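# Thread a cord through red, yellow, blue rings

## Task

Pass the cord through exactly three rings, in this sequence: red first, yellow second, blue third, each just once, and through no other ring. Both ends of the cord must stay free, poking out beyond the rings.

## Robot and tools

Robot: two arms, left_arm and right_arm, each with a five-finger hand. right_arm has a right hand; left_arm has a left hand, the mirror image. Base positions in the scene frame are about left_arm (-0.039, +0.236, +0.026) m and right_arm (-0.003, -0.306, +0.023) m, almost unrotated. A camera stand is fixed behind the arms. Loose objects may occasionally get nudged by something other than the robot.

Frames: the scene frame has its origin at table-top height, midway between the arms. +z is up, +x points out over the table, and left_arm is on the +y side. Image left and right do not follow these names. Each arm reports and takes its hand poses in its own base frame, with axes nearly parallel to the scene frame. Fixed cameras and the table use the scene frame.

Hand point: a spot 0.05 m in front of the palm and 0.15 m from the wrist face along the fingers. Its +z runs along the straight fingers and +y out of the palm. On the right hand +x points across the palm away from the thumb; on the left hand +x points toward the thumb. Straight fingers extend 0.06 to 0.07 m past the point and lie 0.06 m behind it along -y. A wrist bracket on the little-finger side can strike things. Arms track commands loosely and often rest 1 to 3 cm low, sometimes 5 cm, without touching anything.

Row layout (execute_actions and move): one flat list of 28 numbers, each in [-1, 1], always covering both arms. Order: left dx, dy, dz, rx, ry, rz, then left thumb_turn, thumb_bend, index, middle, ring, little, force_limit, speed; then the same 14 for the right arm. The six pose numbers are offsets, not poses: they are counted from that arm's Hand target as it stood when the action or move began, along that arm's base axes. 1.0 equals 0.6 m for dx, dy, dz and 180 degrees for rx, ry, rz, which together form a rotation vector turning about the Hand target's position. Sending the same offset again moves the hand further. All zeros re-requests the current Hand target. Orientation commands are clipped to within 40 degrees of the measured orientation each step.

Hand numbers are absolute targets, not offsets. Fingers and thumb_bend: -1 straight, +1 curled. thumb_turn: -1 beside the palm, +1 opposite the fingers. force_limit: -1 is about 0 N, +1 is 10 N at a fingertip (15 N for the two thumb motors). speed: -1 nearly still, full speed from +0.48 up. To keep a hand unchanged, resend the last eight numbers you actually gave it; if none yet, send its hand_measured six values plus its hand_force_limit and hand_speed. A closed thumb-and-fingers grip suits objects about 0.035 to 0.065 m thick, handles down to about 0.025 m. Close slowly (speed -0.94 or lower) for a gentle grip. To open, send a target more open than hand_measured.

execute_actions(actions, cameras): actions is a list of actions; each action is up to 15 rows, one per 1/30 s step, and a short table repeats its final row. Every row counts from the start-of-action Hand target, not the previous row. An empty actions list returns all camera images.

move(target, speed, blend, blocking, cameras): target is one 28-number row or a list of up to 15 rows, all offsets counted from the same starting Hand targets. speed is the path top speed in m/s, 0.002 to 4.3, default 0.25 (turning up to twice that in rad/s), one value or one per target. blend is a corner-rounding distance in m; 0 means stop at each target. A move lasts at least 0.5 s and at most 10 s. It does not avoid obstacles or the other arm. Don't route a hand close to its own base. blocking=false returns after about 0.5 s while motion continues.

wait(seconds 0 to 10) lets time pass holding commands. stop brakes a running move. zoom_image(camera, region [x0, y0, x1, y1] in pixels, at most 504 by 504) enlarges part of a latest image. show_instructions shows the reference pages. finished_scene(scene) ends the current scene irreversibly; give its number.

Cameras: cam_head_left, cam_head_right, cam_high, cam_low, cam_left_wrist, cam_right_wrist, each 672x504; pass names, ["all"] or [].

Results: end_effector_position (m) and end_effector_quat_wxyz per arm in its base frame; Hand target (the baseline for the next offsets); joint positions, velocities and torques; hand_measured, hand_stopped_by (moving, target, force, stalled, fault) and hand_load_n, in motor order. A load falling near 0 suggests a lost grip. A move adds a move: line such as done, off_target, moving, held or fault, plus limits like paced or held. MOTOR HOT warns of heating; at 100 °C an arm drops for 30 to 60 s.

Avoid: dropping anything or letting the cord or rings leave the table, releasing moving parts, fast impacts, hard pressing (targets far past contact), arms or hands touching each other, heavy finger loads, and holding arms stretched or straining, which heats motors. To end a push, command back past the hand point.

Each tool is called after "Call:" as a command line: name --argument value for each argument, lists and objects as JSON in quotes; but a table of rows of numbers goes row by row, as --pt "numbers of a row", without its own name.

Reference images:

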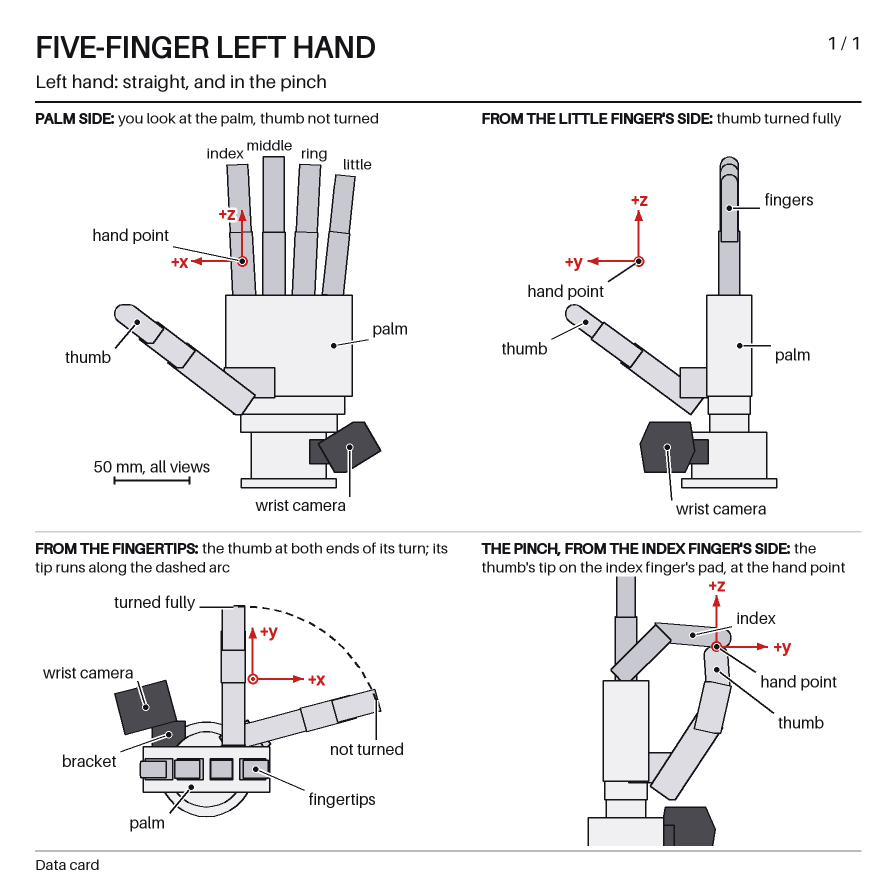

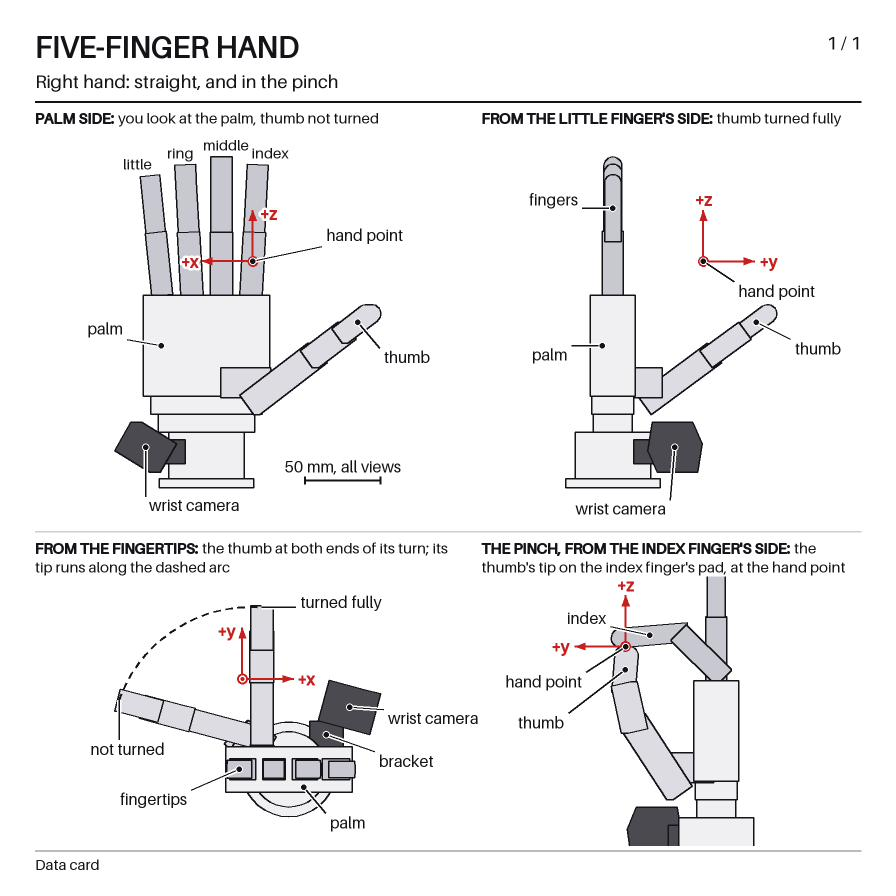

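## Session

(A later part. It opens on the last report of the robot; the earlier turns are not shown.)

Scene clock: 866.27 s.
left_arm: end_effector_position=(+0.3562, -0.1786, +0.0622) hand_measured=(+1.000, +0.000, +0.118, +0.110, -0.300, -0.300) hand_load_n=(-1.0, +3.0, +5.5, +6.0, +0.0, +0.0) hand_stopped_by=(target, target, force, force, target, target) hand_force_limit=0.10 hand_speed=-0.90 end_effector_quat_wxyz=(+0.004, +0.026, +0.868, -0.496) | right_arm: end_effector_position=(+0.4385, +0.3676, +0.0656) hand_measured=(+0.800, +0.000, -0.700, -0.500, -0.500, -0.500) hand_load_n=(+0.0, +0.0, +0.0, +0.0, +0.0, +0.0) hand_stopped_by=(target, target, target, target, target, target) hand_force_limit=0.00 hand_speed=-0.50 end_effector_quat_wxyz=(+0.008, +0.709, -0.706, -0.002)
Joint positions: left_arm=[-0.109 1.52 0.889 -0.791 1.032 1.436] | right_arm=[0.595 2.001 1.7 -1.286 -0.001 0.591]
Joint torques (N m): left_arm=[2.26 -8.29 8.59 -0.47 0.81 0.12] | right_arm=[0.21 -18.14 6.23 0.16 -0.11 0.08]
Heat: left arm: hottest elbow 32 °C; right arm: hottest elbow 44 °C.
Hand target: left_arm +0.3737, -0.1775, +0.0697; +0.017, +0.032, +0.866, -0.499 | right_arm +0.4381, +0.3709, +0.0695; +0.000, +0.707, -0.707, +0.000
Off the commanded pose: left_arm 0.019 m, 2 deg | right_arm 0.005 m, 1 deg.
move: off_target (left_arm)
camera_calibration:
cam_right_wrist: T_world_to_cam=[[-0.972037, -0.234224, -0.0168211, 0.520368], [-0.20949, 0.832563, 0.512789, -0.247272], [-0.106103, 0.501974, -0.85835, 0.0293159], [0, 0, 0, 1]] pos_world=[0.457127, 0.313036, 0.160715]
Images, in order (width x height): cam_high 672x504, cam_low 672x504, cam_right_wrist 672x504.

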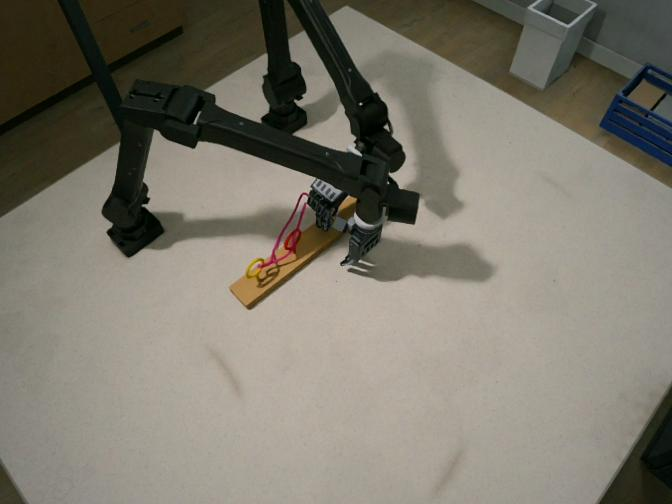

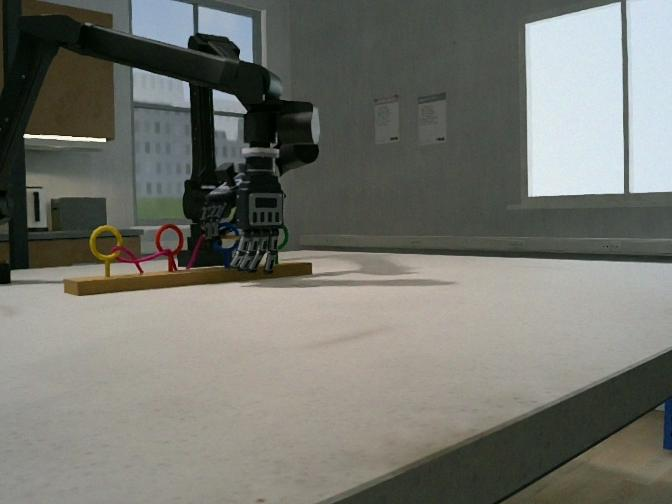

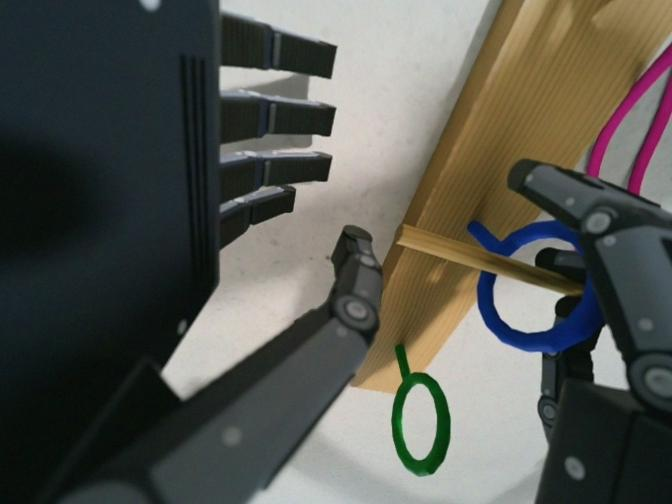

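Call:
move --pt "0 0 0 0 0 0 1 0 0.45 0.42 -0.3 -0.3 0.1 -0.9 0.0 -0.002 0.012 0 0 0 0.8 0 -0.7 -0.5 -0.5 -0.5 0.0 -0.5" --pt "0 0 0 0 0 0 1 0 0.45 0.42 -0.3 -0.3 0.1 -0.9 -0.022 -0.002 0.014 0 0 0 0.8 0 -0.7 -0.5 -0.5 -0.5 0.0 -0.5" --speed 0.05 --cameras '["cam_right_wrist","cam_low","cam_head_left"]'

Call:
zoom_image --camera "cam_low" --region '[180, 180, 320, 300]'

Call:
zoom_image --camera "cam_head_left" --region '[130, 30, 330, 230]'

Scene clock: 871.50 s.
left_arm: end_effector_position=(+0.3562, -0.1786, +0.0622) hand_measured=(+1.000, +0.000, +0.118, +0.110, -0.300, -0.300) hand_load_n=(-1.0, +2.5, +5.5, +6.0, +0.0, +0.0) hand_stopped_by=(target, target, force, force, target, target) hand_force_limit=0.10 hand_speed=-0.90 end_effector_quat_wxyz=(+0.004, +0.026, +0.868, -0.496) | right_arm: end_effector_position=(+0.4272, +0.3650, +0.0717) hand_measured=(+0.800, +0.000, -0.700, -0.500, -0.500, -0.500) hand_load_n=(+0.0, +0.0, -0.5, +0.0, +0.0, +0.0) hand_stopped_by=(target, target, target, target, target, target) hand_force_limit=0.00 hand_speed=-0.50 end_effector_quat_wxyz=(+0.009, +0.707, -0.707, -0.002)
Joint positions: left_arm=[-0.109 1.52 0.889 -0.791 1.032 1.436] | right_arm=[0.602 1.969 1.666 -1.286 -0.001 0.601]
Joint torques (N m): left_arm=[2.37 -8.23 8.58 -0.43 0.82 0.12] | right_arm=[0.56 -17.85 6.34 0.23 -0.09 0.08]
Heat: left arm: hottest elbow 32 °C; right arm: hottest elbow 43 °C.
Hand target: left_arm +0.3737, -0.1775, +0.0697; +0.017, +0.032, +0.866, -0.499 | right_arm +0.4249, +0.3697, +0.0779; +0.000, +0.707, -0.707, +0.000
Off the commanded pose: left_arm 0.019 m, 2 deg | right_arm 0.008 m, 1 deg.
move: off_target (left_arm)
camera_calibration:
cam_right_wrist: T_world_to_cam=[[-0.972955, -0.230522, -0.0147779, 0.507707], [-0.205394, 0.834077, 0.511985, -0.252832], [-0.105698, 0.501174, -0.858867, 0.0348861], [0, 0, 0, 1]] pos_world=[0.445733, 0.310435, 0.166912]
Images, in order (width x height): cam_head_left 672x504, cam_low 672x504, cam_right_wrist 672x504.

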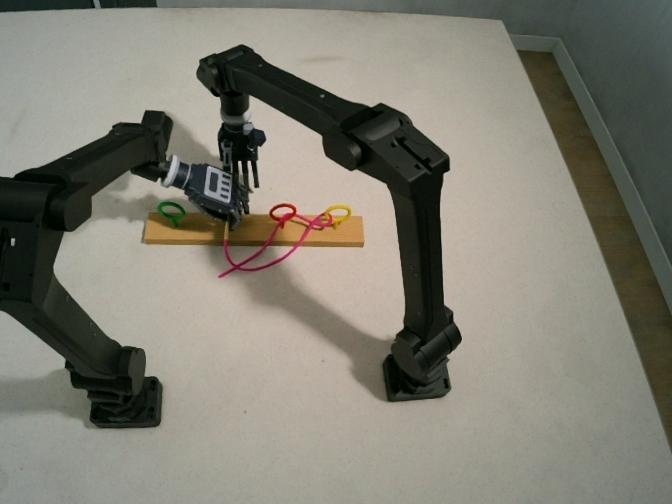

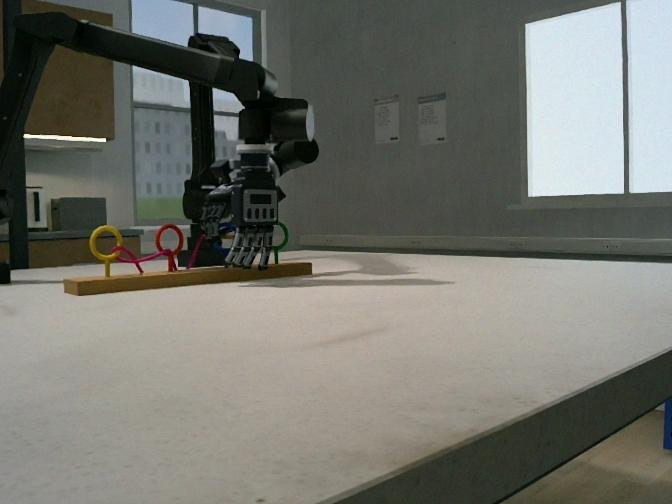

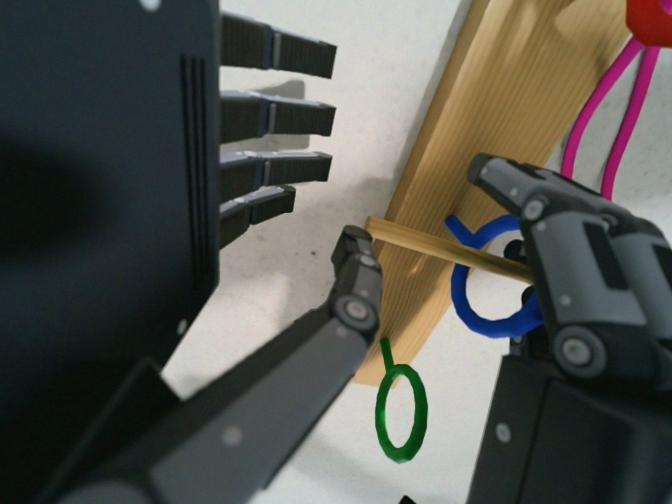

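Scaled by 3.600 from the camera's 672x504 image, which has a finer 960x720 frame.

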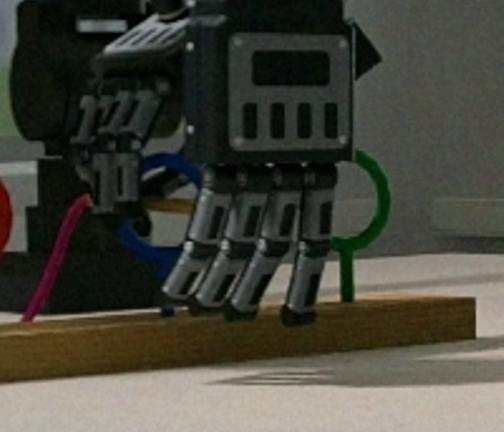

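Scaled by 2.520 from the camera's 672x504 image, which has a finer 960x720 frame.

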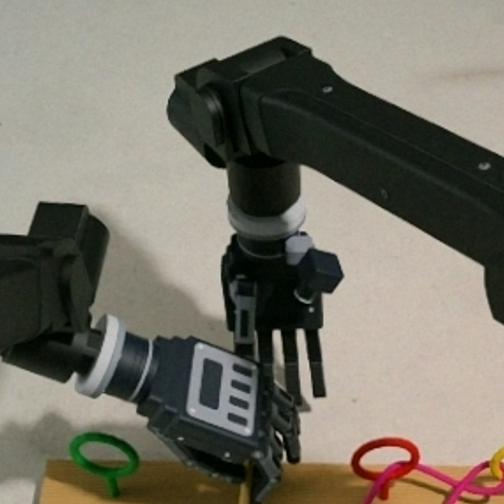

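Call:
move --target '[0,0,0,0,0,0, 1,0,0.45,0.42,-0.3,-0.3,0.1,-0.9, -0.025,-0.002,0.0,0,0,0, 0.8,0,-0.7,-0.5,-0.5,-0.5,0.0,-0.5]' --speed 0.05 --cameras '["cam_right_wrist","cam_low"]'

Call:
zoom_image --camera "cam_right_wrist" --region '[260, 130, 460, 330]'

Call:
zoom_image --camera "cam_low" --region '[180, 180, 320, 300]'

Scene clock: 874.83 s.
left_arm: end_effector_position=(+0.3555, -0.1786, +0.0615) hand_measured=(+1.000, +0.000, +0.118, +0.110, -0.300, -0.300) hand_load_n=(-1.0, +3.0, +5.5, +6.0, +0.0, +0.0) hand_stopped_by=(target, target, force, force, target, target) hand_force_limit=0.10 hand_speed=-0.90 end_effector_quat_wxyz=(+0.002, +0.025, +0.868, -0.496) | right_arm: end_effector_position=(+0.4113, +0.3642, +0.0715) hand_measured=(+0.800, +0.000, -0.700, -0.500, -0.500, -0.500) hand_load_n=(+0.0, +0.0, +0.0, +0.0, +0.0, +0.0) hand_stopped_by=(target, target, target, target, target, target) hand_force_limit=0.00 hand_speed=-0.50 end_effector_quat_wxyz=(+0.011, +0.708, -0.706, -0.002)
Joint positions: left_arm=[-0.109 1.522 0.889 -0.793 1.032 1.436] | right_arm=[0.616 1.937 1.616 -1.271 -0.001 0.614]
Joint torques (N m): left_arm=[2.32 -8.41 8.59 -0.36 0.81 0.12] | right_arm=[0.03 -17.79 6.04 0.29 -0.12 0.05]
Heat: left arm: hottest elbow 32 °C; right arm: hottest elbow 42 °C.
Hand target: left_arm +0.3737, -0.1776, +0.0698; +0.017, +0.032, +0.866, -0.499 | right_arm +0.4099, +0.3686, +0.0780; +0.000, +0.707, -0.707, +0.000
Off the commanded pose: left_arm 0.020 m, 2 deg | right_arm 0.008 m, 1 deg.
move: off_target (left_arm)
camera_calibration:
cam_right_wrist: T_world_to_cam=[[-0.97254, -0.232425, -0.0120183, 0.492431], [-0.205791, 0.83468, 0.510843, -0.255237], [-0.108701, 0.499288, -0.85959, 0.0353697], [0, 0, 0, 1]] pos_world=[0.430229, 0.309835, 0.166707]
Images, in order (width x height): cam_low 672x504, cam_right_wrist 672x504.

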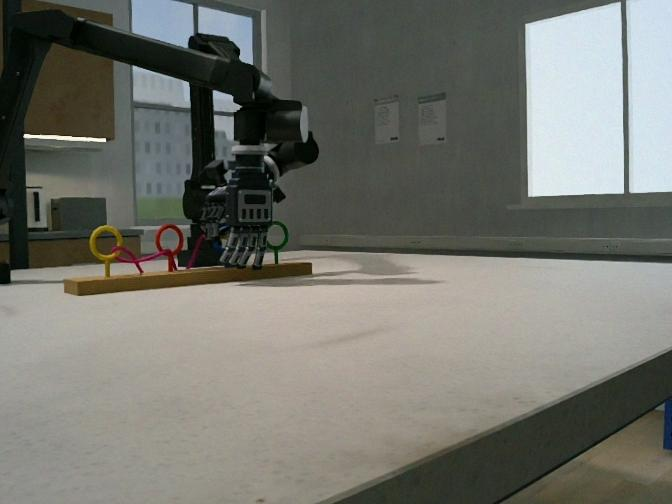

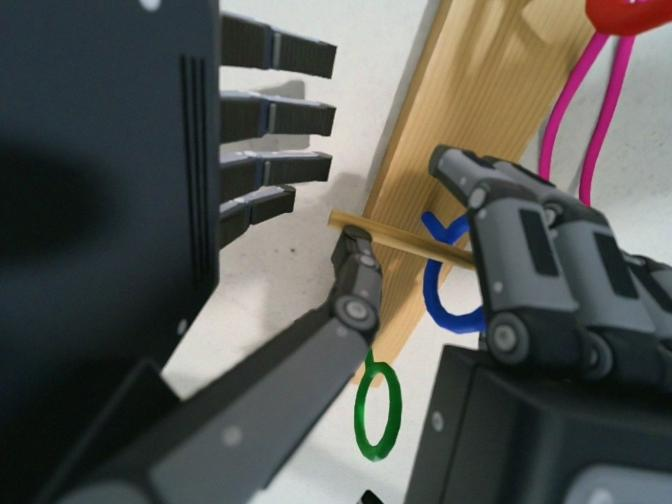

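Scaled by 2.520 from the camera's 672x504 image, which has a finer 960x720 frame.

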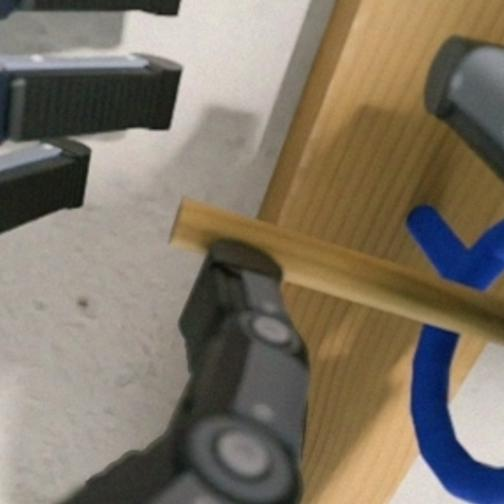

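Scaled by 3.600 from the camera's 672x504 image, which has a finer 960x720 frame.

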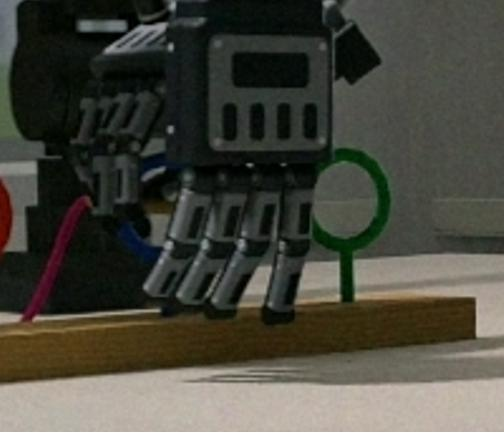

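Call:
move --target '[0,0,0,0,0,0, 1,0,0.45,0.42,-0.3,-0.3,0.1,-0.9, 0,0,0.0,0,0,0, 0.8,0,0.45,0.42,-0.5,-0.5,-0.3,-0.85]' --speed 0.05 --cameras '["cam_right_wrist","cam_low"]'

Call:
zoom_image --camera "cam_right_wrist" --region '[260, 130, 460, 330]'

Scene clock: 879.57 s.
left_arm: end_effector_position=(+0.3556, -0.1785, +0.0614) hand_measured=(+1.000, +0.000, +0.118, +0.110, -0.300, -0.300) hand_load_n=(-1.0, +3.0, +5.5, +6.0, +0.0, +0.0) hand_stopped_by=(target, target, force, force, target, target) hand_force_limit=0.10 hand_speed=-0.90 end_effector_quat_wxyz=(+0.003, +0.025, +0.868, -0.496) | right_arm: end_effector_position=(+0.4115, +0.3644, +0.0715) hand_measured=(+0.800, +0.000, +0.230, +0.110, -0.500, -0.500) hand_load_n=(+0.5, +2.5, +5.5, +4.0, +0.0, +0.0) hand_stopped_by=(target, target, force, force, target, target) hand_force_limit=-0.30 hand_speed=-0.85 end_effector_quat_wxyz=(+0.010, +0.707, -0.707, -0.002)
Joint positions: left_arm=[-0.109 1.522 0.889 -0.793 1.032 1.438] | right_arm=[0.616 1.937 1.615 -1.269 -0.001 0.615]
Joint torques (N m): left_arm=[2.32 -8.35 8.61 -0.39 0.8 0.11] | right_arm=[0.09 -17.55 6.12 0.24 -0.11 0.08]
Heat: left arm: hottest elbow 32 °C; right arm: hottest elbow 42 °C.
Hand target: left_arm +0.3737, -0.1776, +0.0698; +0.017, +0.032, +0.866, -0.499 | right_arm +0.4099, +0.3686, +0.0780; +0.000, +0.707, -0.707, +0.000
Off the commanded pose: left_arm 0.020 m, 2 deg | right_arm 0.008 m, 1 deg.
move: off_target (left_arm)
camera_calibration:
cam_right_wrist: T_world_to_cam=[[-0.972798, -0.231285, -0.0130727, 0.492488], [-0.205304, 0.834631, 0.511118, -0.25554], [-0.107303, 0.499899, -0.859411, 0.0345112], [0, 0, 0, 1]] pos_world=[0.430331, 0.309934, 0.166709]
Images, in order (width x height): cam_low 672x504, cam_right_wrist 672x504.

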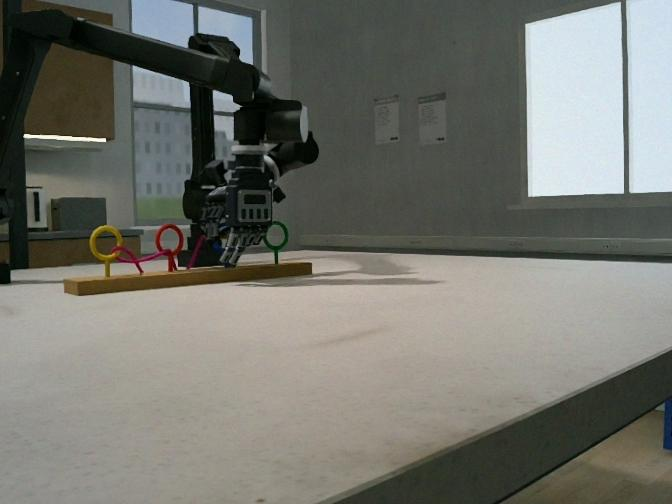

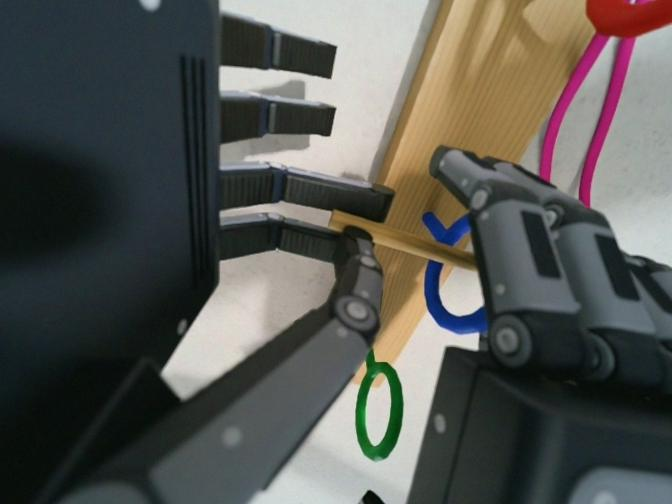

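Scaled by 2.520 from the camera's 672x504 image, which has a finer 960x720 frame.

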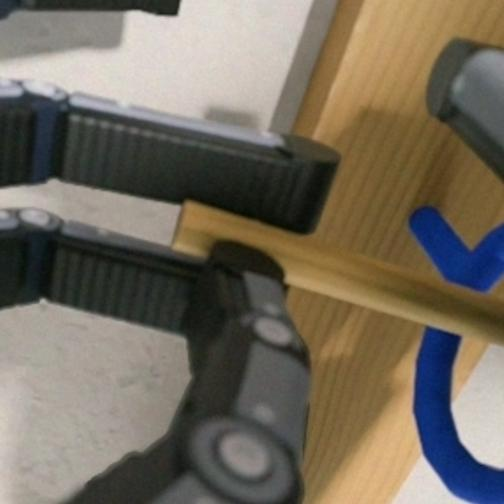

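Call:
move --target '[0,0,0,0,0,0, 1,0,0.45,0.42,-0.3,-0.3,0.1,-0.9, 0,0,0.0,0,0,0, 0.8,0,-0.5,-0.5,-0.5,-0.5,-0.3,-0.5]' --speed 0.05

Call:
move --target '[0,0,0,0,0,0, 1,0,0.45,0.42,-0.3,-0.3,0.1,-0.9, 0,0,0.005,0,0,0, 1.0,0,-0.5,-0.5,-0.5,-0.5,-0.3,-0.5]' --speed 0.05 --cameras '["cam_right_wrist"]'

Call:
zoom_image --camera "cam_right_wrist" --region '[260, 130, 460, 330]'

Scene clock: 883.10 s.
left_arm: end_effector_position=(+0.3556, -0.1785, +0.0614) hand_measured=(+1.000, +0.000, +0.118, +0.110, -0.300, -0.300) hand_load_n=(-1.0, +3.0, +5.5, +6.0, +0.0, +0.0) hand_stopped_by=(target, target, force, force, target, target) hand_force_limit=0.10 hand_speed=-0.90 end_effector_quat_wxyz=(+0.003, +0.026, +0.868, -0.496) | right_arm: end_effector_position=(+0.4115, +0.3644, +0.0715) hand_measured=(+0.800, +0.000, -0.500, -0.500, -0.500, -0.500) hand_load_n=(+0.0, +0.0, +0.0, +0.0, +0.0, +0.0) hand_stopped_by=(target, target, target, target, target, target) hand_force_limit=-0.30 hand_speed=-0.50 end_effector_quat_wxyz=(+0.010, +0.707, -0.707, -0.002)
Joint positions: left_arm=[-0.109 1.522 0.889 -0.793 1.032 1.438] | right_arm=[0.616 1.937 1.615 -1.269 -0.001 0.615]
Joint torques (N m): left_arm=[2.37 -8.41 8.59 -0.38 0.8 0.11] | right_arm=[0.26 -17.44 6.11 0.28 -0.11 0.08]
Heat: left arm: hottest elbow 32 °C; right arm: hottest elbow 41 °C.
Hand target: left_arm +0.3737, -0.1776, +0.0698; +0.017, +0.032, +0.866, -0.499 | right_arm +0.4099, +0.3686, +0.0779; +0.000, +0.707, -0.707, +0.000
Off the commanded pose: left_arm 0.020 m, 2 deg | right_arm 0.008 m, 1 deg.
move: off_target (left_arm)

Scene clock: 883.80 s.
left_arm: end_effector_position=(+0.3556, -0.1785, +0.0614) hand_measured=(+1.000, +0.000, +0.118, +0.110, -0.300, -0.300) hand_load_n=(-1.0, +3.0, +5.5, +6.0, +0.0, +0.0) hand_stopped_by=(target, target, force, force, target, target) hand_force_limit=0.10 hand_speed=-0.90 end_effector_quat_wxyz=(+0.003, +0.026, +0.868, -0.496) | right_arm: end_effector_position=(+0.4116, +0.3644, +0.0721) hand_measured=(+1.000, +0.000, -0.500, -0.500, -0.500, -0.500) hand_load_n=(+0.0, -0.5, +0.0, +0.0, +0.0, +0.0) hand_stopped_by=(target, target, target, target, target, target) hand_force_limit=-0.30 hand_speed=-0.50 end_effector_quat_wxyz=(+0.009, +0.707, -0.707, -0.002)
Joint positions: left_arm=[-0.109 1.522 0.889 -0.793 1.032 1.438] | right_arm=[0.616 1.936 1.615 -1.269 -0.001 0.615]
Joint torques (N m): left_arm=[2.32 -8.41 8.58 -0.36 0.81 0.11] | right_arm=[0.44 -17.96 6.43 -0.06 -0.09 0.09]
Heat: left arm: hottest elbow 32 °C; right arm: hottest elbow 41 °C.
Hand target: left_arm +0.3737, -0.1776, +0.0698; +0.017, +0.032, +0.866, -0.499 | right_arm +0.4099, +0.3686, +0.0809; +0.000, +0.707, -0.707, +0.000
Off the commanded pose: left_arm 0.020 m, 2 deg | right_arm 0.010 m, 1 deg.
move: off_target (left_arm)
camera_calibration:
cam_right_wrist: T_world_to_cam=[[-0.972866, -0.230933, -0.014183, 0.492506], [-0.205506, 0.83433, 0.511529, -0.255757], [-0.106296, 0.500564, -0.859149, 0.0343343], [0, 0, 0, 1]] pos_world=[0.430232, 0.309935, 0.16731]
Images, in order (width x height): cam_right_wrist 672x504.

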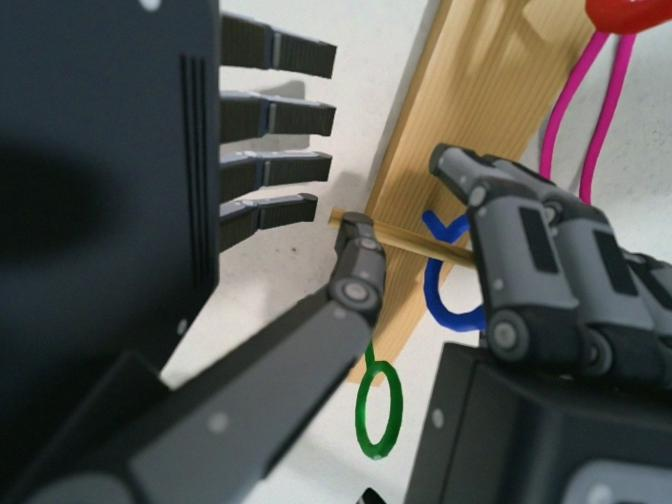

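Scaled by 2.520 from the camera's 672x504 image, which has a finer 960x720 frame.

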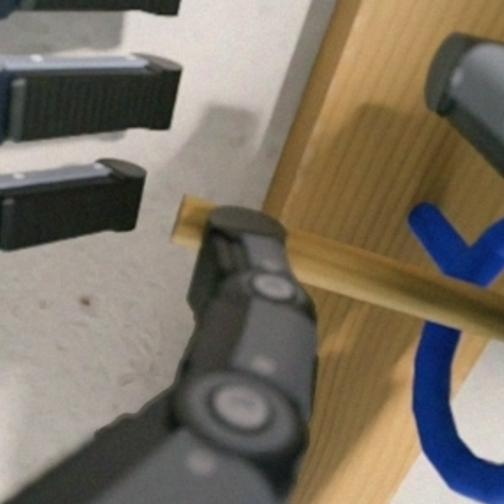

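Call:
move --target '[0,0,0,0,0,0, 1,0,0.45,0.42,-0.3,-0.3,0.1,-0.9, 0,0,0.0,0,0,0, 1.0,0,0.45,0.42,-0.5,-0.5,-0.3,-0.85]' --speed 0.05 --cameras '["cam_right_wrist","cam_low"]'

Call:
zoom_image --camera "cam_right_wrist" --region '[260, 130, 460, 330]'

Scene clock: 886.80 s.
left_arm: end_effector_position=(+0.3559, -0.1788, +0.0618) hand_measured=(+1.000, +0.000, +0.118, +0.110, -0.300, -0.300) hand_load_n=(-1.0, +3.0, +5.5, +6.5, +0.0, +0.0) hand_stopped_by=(target, target, force, force, target, target) hand_force_limit=0.10 hand_speed=-0.90 end_effector_quat_wxyz=(+0.003, +0.026, +0.867, -0.497) | right_arm: end_effector_position=(+0.4116, +0.3645, +0.0721) hand_measured=(+1.000, +0.000, +0.234, +0.110, -0.500, -0.500) hand_load_n=(+0.5, +3.0, +3.5, +5.0, +0.0, +0.0) hand_stopped_by=(target, target, force, force, target, target) hand_force_limit=-0.30 hand_speed=-0.85 end_effector_quat_wxyz=(+0.009, +0.707, -0.707, -0.002)
Joint positions: left_arm=[-0.109 1.522 0.89 -0.793 1.034 1.439] | right_arm=[0.616 1.936 1.615 -1.269 -0.001 0.616]
Joint torques (N m): left_arm=[2.2 -8.47 8.57 -0.38 0.75 0.1] | right_arm=[0.26 -17.96 6.53 -0.1 -0.11 0.06]
Heat: left arm: hottest elbow 32 °C; right arm: hottest elbow 41 °C.
Hand target: left_arm +0.3738, -0.1776, +0.0698; +0.017, +0.032, +0.866, -0.499 | right_arm +0.4099, +0.3686, +0.0808; +0.000, +0.707, -0.707, +0.000
Off the commanded pose: left_arm 0.019 m, 2 deg | right_arm 0.010 m, 1 deg.
move: off_target (left_arm)
camera_calibration:
cam_right_wrist: T_world_to_cam=[[-0.973057, -0.230132, -0.0141464, 0.492358], [-0.204808, 0.834539, 0.511467, -0.256194], [-0.105899, 0.500584, -0.859187, 0.0341138], [0, 0, 0, 1]] pos_world=[0.430234, 0.310034, 0.16731]
Images, in order (width x height): cam_low 672x504, cam_right_wrist 672x504.

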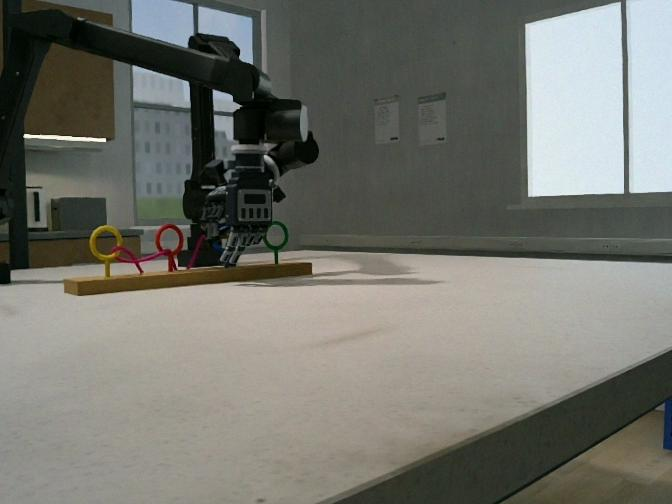

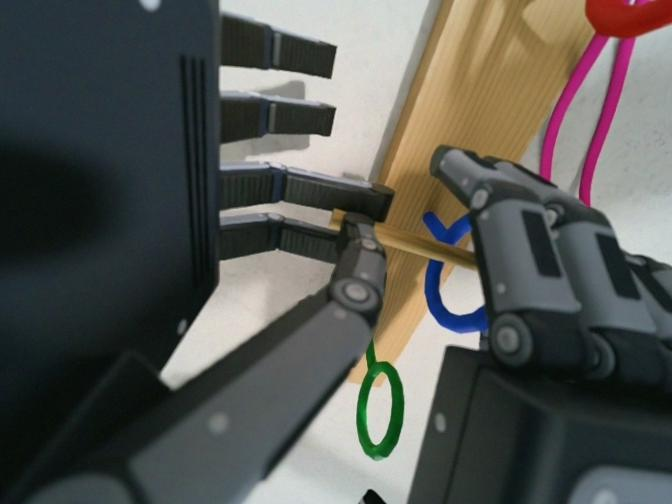

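Scaled by 2.520 from the camera's 672x504 image, which has a finer 960x720 frame.

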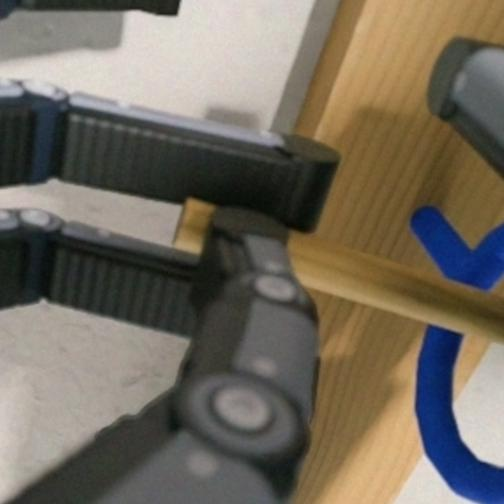

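Call:
move --target '[0,0,0,0,0,0, 1,0,0.45,0.42,-0.3,-0.3,0.1,-0.9, 0,0,0.0,0,0,0, 1.0,0,-0.5,-0.5,-0.5,-0.5,-0.3,-0.5]' --speed 0.05

Call:
move --target '[0,0,0,0,0,0, 1,0,0.45,0.42,-0.3,-0.3,0.1,-0.9, 0,-0.018,0.0,0,0,0, 1.0,0,-0.5,-0.5,-0.5,-0.5,-0.3,-0.5]' --speed 0.05 --cameras '["cam_right_wrist"]'

Call:
zoom_image --camera "cam_right_wrist" --region '[260, 130, 460, 330]'

Scene clock: 889.83 s.
left_arm: end_effector_position=(+0.3559, -0.1788, +0.0618) hand_measured=(+1.000, +0.000, +0.118, +0.110, -0.300, -0.300) hand_load_n=(-1.0, +3.0, +5.5, +6.5, +0.0, +0.0) hand_stopped_by=(target, target, force, force, target, target) hand_force_limit=0.10 hand_speed=-0.90 end_effector_quat_wxyz=(+0.003, +0.026, +0.867, -0.497) | right_arm: end_effector_position=(+0.4116, +0.3645, +0.0723) hand_measured=(+1.000, +0.000, -0.500, -0.500, -0.500, -0.500) hand_load_n=(+0.0, +0.0, +0.0, +0.0, +0.0, +0.5) hand_stopped_by=(target, target, target, target, target, target) hand_force_limit=-0.30 hand_speed=-0.50 end_effector_quat_wxyz=(+0.009, +0.707, -0.707, -0.002)
Joint positions: left_arm=[-0.109 1.522 0.89 -0.793 1.034 1.439] | right_arm=[0.616 1.936 1.615 -1.269 -0.001 0.616]
Joint torques (N m): left_arm=[2.32 -8.47 8.55 -0.36 0.76 0.1] | right_arm=[0.38 -17.38 6.46 -0.01 -0.1 0.09]
Heat: left arm: hottest elbow 32 °C; right arm: hottest elbow 40 °C.
Hand target: left_arm +0.3737, -0.1776, +0.0698; +0.017, +0.032, +0.866, -0.499 | right_arm +0.4099, +0.3686, +0.0809; +0.000, +0.707, -0.707, +0.000
Off the commanded pose: left_arm 0.020 m, 2 deg | right_arm 0.010 m, 1 deg.
move: off_target (left_arm)

Scene clock: 890.67 s.
left_arm: end_effector_position=(+0.3559, -0.1788, +0.0618) hand_measured=(+1.000, +0.000, +0.118, +0.110, -0.300, -0.300) hand_load_n=(-1.0, +2.5, +6.0, +6.0, +0.0, +0.0) hand_stopped_by=(target, target, force, force, target, target) hand_force_limit=0.10 hand_speed=-0.90 end_effector_quat_wxyz=(+0.003, +0.026, +0.867, -0.497) | right_arm: end_effector_position=(+0.4062, +0.3607, +0.0743) hand_measured=(+1.000, +0.000, -0.500, -0.500, -0.500, -0.500) hand_load_n=(+0.0, +0.0, +0.0, +0.0, +0.0, +0.0) hand_stopped_by=(target, target, target, target, target, target) hand_force_limit=-0.30 hand_speed=-0.50 end_effector_quat_wxyz=(+0.011, +0.707, -0.707, -0.002)
Joint positions: left_arm=[-0.109 1.522 0.89 -0.793 1.034 1.439] | right_arm=[0.616 1.92 1.596 -1.269 -0.001 0.616]
Joint torques (N m): left_arm=[2.32 -8.47 8.54 -0.38 0.75 0.1] | right_arm=[-1.03 -17.32 6.17 0.24 -0.08 -0.05]
Heat: left arm: hottest elbow 32 °C; right arm: hottest elbow 40 °C.
Hand target: left_arm +0.3737, -0.1776, +0.0698; +0.017, +0.032, +0.866, -0.499 | right_arm +0.4099, +0.3578, +0.0810; +0.000, +0.707, -0.707, +0.000
Off the commanded pose: left_arm 0.020 m, 2 deg | right_arm 0.008 m, 1 deg.
move: off_target (left_arm)
camera_calibration:
cam_right_wrist: T_world_to_cam=[[-0.973069, -0.230238, -0.0113069, 0.486033], [-0.203598, 0.83541, 0.510528, -0.255967], [-0.108097, 0.499081, -0.859787, 0.0388846], [0, 0, 0, 1]] pos_world=[0.425033, 0.306334, 0.169606]
Images, in order (width x height): cam_right_wrist 672x504.

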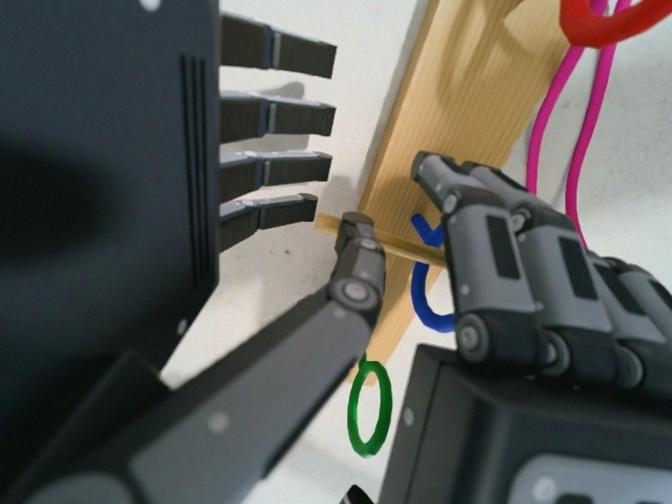

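Scaled by 2.520 from the camera's 672x504 image, which has a finer 960x720 frame.

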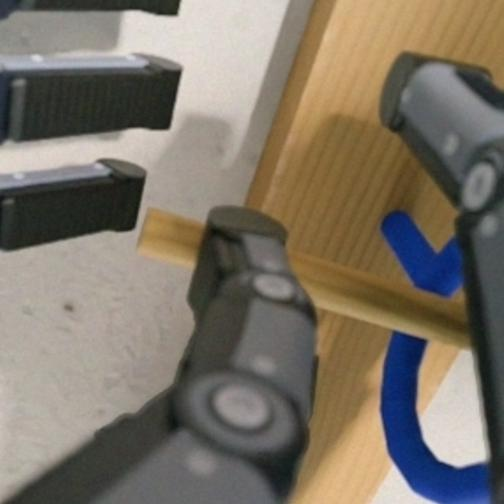

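Call:
move --target '[0,0,0,0,0,0, 1,0,0.45,0.42,-0.3,-0.3,0.1,-0.9, 0,0,0.0,0,0,0, 1.0,0,0.45,0.42,-0.5,-0.5,-0.3,-0.85]' --speed 0.05 --cameras '["cam_right_wrist","cam_low"]'

Call:
zoom_image --camera "cam_right_wrist" --region '[260, 130, 460, 330]'

Scene clock: 894.20 s.
left_arm: end_effector_position=(+0.3568, -0.1791, +0.0627) hand_measured=(+1.000, +0.000, +0.118, +0.110, -0.300, -0.300) hand_load_n=(-0.5, +3.0, +6.5, +5.5, +0.0, +0.0) hand_stopped_by=(target, target, force, force, target, target) hand_force_limit=0.10 hand_speed=-0.90 end_effector_quat_wxyz=(+0.004, +0.027, +0.867, -0.498) | right_arm: end_effector_position=(+0.4071, +0.3613, +0.0740) hand_measured=(+1.000, +0.000, +0.138, +0.222, -0.500, -0.500) hand_load_n=(+0.5, +1.0, +3.5, +3.0, +0.0, +0.0) hand_stopped_by=(target, target, force, force, target, target) hand_force_limit=-0.30 hand_speed=-0.85 end_effector_quat_wxyz=(+0.009, +0.707, -0.707, -0.002)
Joint positions: left_arm=[-0.109 1.522 0.892 -0.793 1.035 1.439] | right_arm=[0.616 1.92 1.596 -1.265 -0.001 0.616]
Joint torques (N m): left_arm=[2.32 -8.41 8.42 -0.36 0.68 0.09] | right_arm=[-0.5 -16.85 6.13 0.09 -0.07 -0.06]
Heat: left arm: hottest elbow 32 °C; right arm: hottest elbow 40 °C.
Hand target: left_arm +0.3737, -0.1775, +0.0698; +0.017, +0.032, +0.866, -0.498 | right_arm +0.4099, +0.3578, +0.0810; +0.000, +0.707, -0.707, +0.000
Off the commanded pose: left_arm 0.019 m, 2 deg | right_arm 0.008 m, 1 deg.
move: off_target (left_arm)
camera_calibration:
cam_right_wrist: T_world_to_cam=[[-0.972956, -0.230491, -0.0152124, 0.487396], [-0.205594, 0.834073, 0.511912, -0.254953], [-0.105303, 0.501195, -0.858903, 0.0364228], [0, 0, 0, 1]] pos_world=[0.425634, 0.306735, 0.169212]
Images, in order (width x height): cam_low 672x504, cam_right_wrist 672x504.

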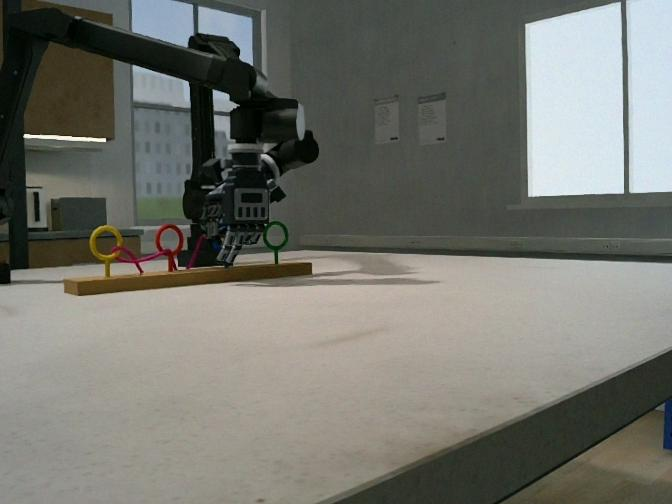

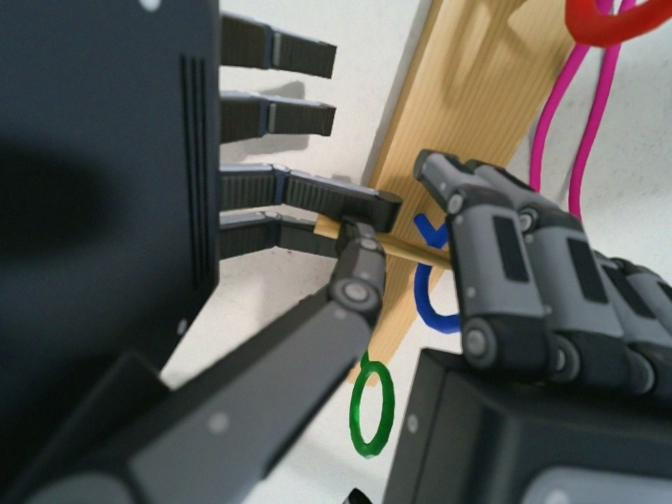

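Scaled by 2.520 from the camera's 672x504 image, which has a finer 960x720 frame.

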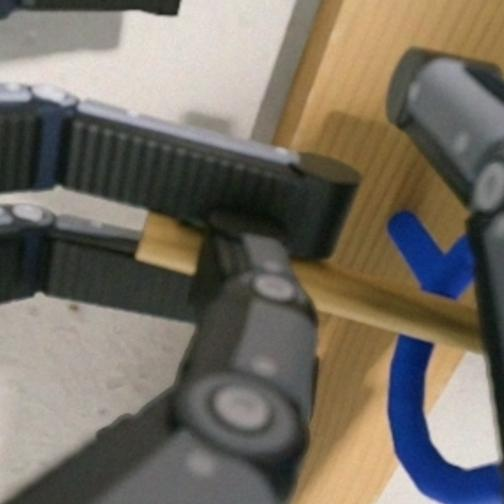

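Call:
move --target '[0,0,0,0,0,0, 1,0,0.45,0.42,-0.3,-0.3,0.1,-0.9, 0,0,0.0,0,0,0, 1.0,0,0.6,0.42,-0.5,-0.5,0.4,-0.85]' --speed 0.05 --cameras '["cam_right_wrist"]'

Call:
zoom_image --camera "cam_right_wrist" --region '[260, 130, 460, 330]'

Scene clock: 897.00 s.
left_arm: end_effector_position=(+0.3567, -0.1793, +0.0628) hand_measured=(+1.000, +0.000, +0.118, +0.110, -0.300, -0.300) hand_load_n=(-1.0, +1.0, +7.0, +5.5, +0.0, +0.0) hand_stopped_by=(target, target, force, force, target, target) hand_force_limit=0.10 hand_speed=-0.90 end_effector_quat_wxyz=(+0.004, +0.027, +0.867, -0.498) | right_arm: end_effector_position=(+0.4071, +0.3613, +0.0740) hand_measured=(+1.000, +0.000, +0.160, +0.222, -0.500, -0.500) hand_load_n=(-0.5, +1.5, +10.0, +2.5, +0.0, +0.0) hand_stopped_by=(target, target, force, force, target, target) hand_force_limit=0.40 hand_speed=-0.85 end_effector_quat_wxyz=(+0.009, +0.707, -0.707, -0.002)
Joint positions: left_arm=[-0.109 1.522 0.892 -0.793 1.037 1.439] | right_arm=[0.616 1.92 1.596 -1.265 -0.001 0.616]
Joint torques (N m): left_arm=[2.32 -8.41 8.4 -0.36 0.64 0.1] | right_arm=[-0.44 -17.44 6.23 0.09 -0.1 -0.06]
Heat: left arm: hottest elbow 32 °C; right arm: hottest elbow 40 °C.
Hand target: left_arm +0.3737, -0.1776, +0.0698; +0.017, +0.032, +0.866, -0.499 | right_arm +0.4099, +0.3578, +0.0810; +0.000, +0.707, -0.707, +0.000
Off the commanded pose: left_arm 0.018 m, 2 deg | right_arm 0.008 m, 1 deg.
move: off_target (left_arm)
camera_calibration:
cam_right_wrist: T_world_to_cam=[[-0.972956, -0.230491, -0.0152124, 0.487396], [-0.205594, 0.834073, 0.511912, -0.254953], [-0.105303, 0.501195, -0.858903, 0.0364228], [0, 0, 0, 1]] pos_world=[0.425634, 0.306735, 0.169212]
Images, in order (width x height): cam_right_wrist 672x504.

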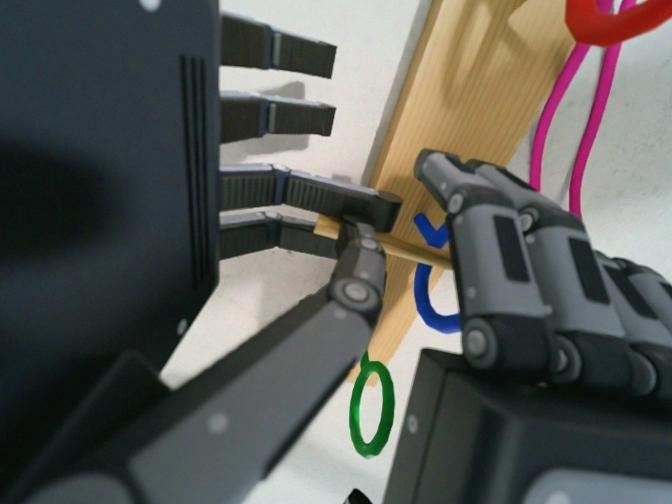

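Scaled by 2.520 from the camera's 672x504 image, which has a finer 960x720 frame.

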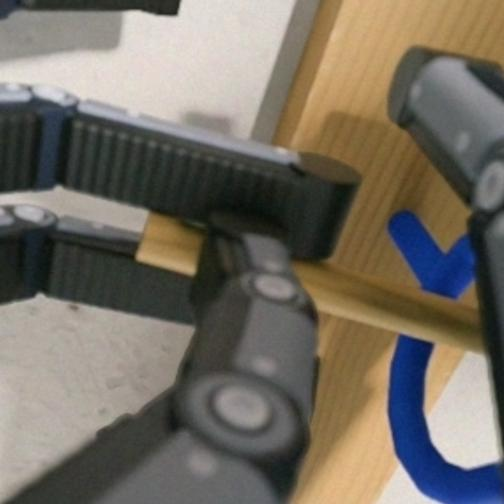

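Call:
move --target '[0,0,0,0,0,0, 1,0,-0.1,-0.1,-0.3,-0.3,0.1,-0.8, 0,0,0.0,0,0,0, 1.0,0,0.6,0.42,-0.5,-0.5,0.4,-0.85]' --speed 0.05 --cameras '["cam_right_wrist","cam_left_wrist"]'

Scene clock: 902.63 s.
left_arm: end_effector_position=(+0.3567, -0.1793, +0.0628) hand_measured=(+1.000, +0.000, -0.100, -0.100, -0.300, -0.300) hand_load_n=(+0.0, +0.0, +0.0, +0.0, +0.0, +0.0) hand_stopped_by=(target, target, target, target, target, target) hand_force_limit=0.10 hand_speed=-0.80 end_effector_quat_wxyz=(+0.004, +0.027, +0.867, -0.498) | right_arm: end_effector_position=(+0.4071, +0.3613, +0.0742) hand_measured=(+1.000, +0.000, +0.160, +0.222, -0.500, -0.500) hand_load_n=(-1.0, +2.0, +5.5, +3.0, +0.0, +0.0) hand_stopped_by=(target, target, force, force, target, target) hand_force_limit=0.40 hand_speed=-0.85 end_effector_quat_wxyz=(+0.009, +0.707, -0.707, -0.002)
Joint positions: left_arm=[-0.109 1.522 0.892 -0.793 1.037 1.439] | right_arm=[0.616 1.919 1.596 -1.265 -0.001 0.616]
Joint torques (N m): left_arm=[2.26 -8.35 8.42 -0.38 0.64 0.09] | right_arm=[-0.91 -16.97 6.11 0.16 -0.07 -0.07]
Heat: left arm: hottest elbow 33 °C; right arm: hottest elbow 40 °C.
Hand target: left_arm +0.3737, -0.1776, +0.0698; +0.017, +0.032, +0.866, -0.499 | right_arm +0.4099, +0.3578, +0.0810; +0.000, +0.707, -0.707, +0.000
Off the commanded pose: left_arm 0.018 m, 2 deg | right_arm 0.008 m, 1 deg.
move: off_target (left_arm)
camera_calibration:
cam_left_wrist: T_world_to_cam=[[-0.302152, -0.51039, 0.805113, -0.0264955], [-0.793701, 0.602472, 0.0840598, 0.38012], [-0.527962, -0.61362, -0.587135, 0.230323], [0, 0, 0, 1]] pos_world=[0.415297, -0.101204, 0.12461]
cam_right_wrist: T_world_to_cam=[[-0.972939, -0.230532, -0.0156052, 0.487472], [-0.205824, 0.834006, 0.511928, -0.25494], [-0.105001, 0.501286, -0.858887, 0.0364358], [0, 0, 0, 1]] pos_world=[0.425634, 0.306735, 0.169412]
Images, in order (width x height): cam_left_wrist 672x504, cam_right_wrist 672x504.

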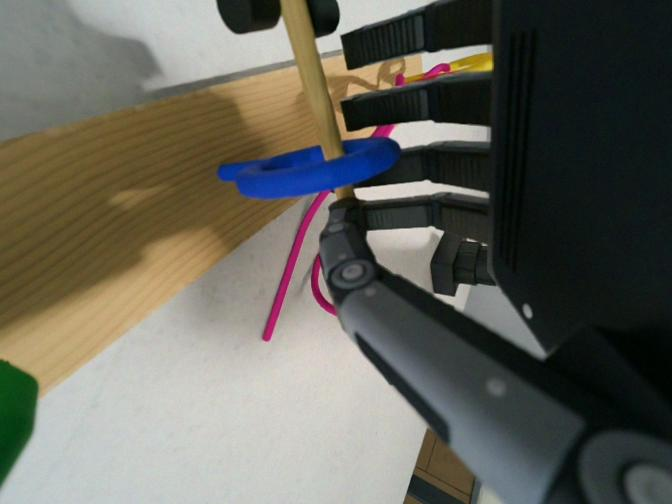

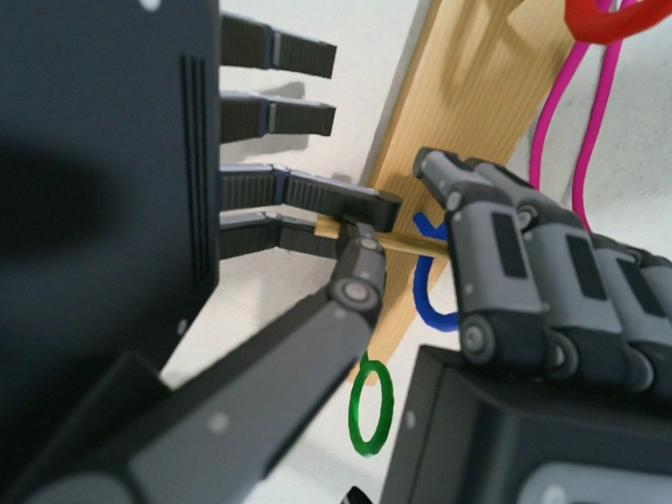

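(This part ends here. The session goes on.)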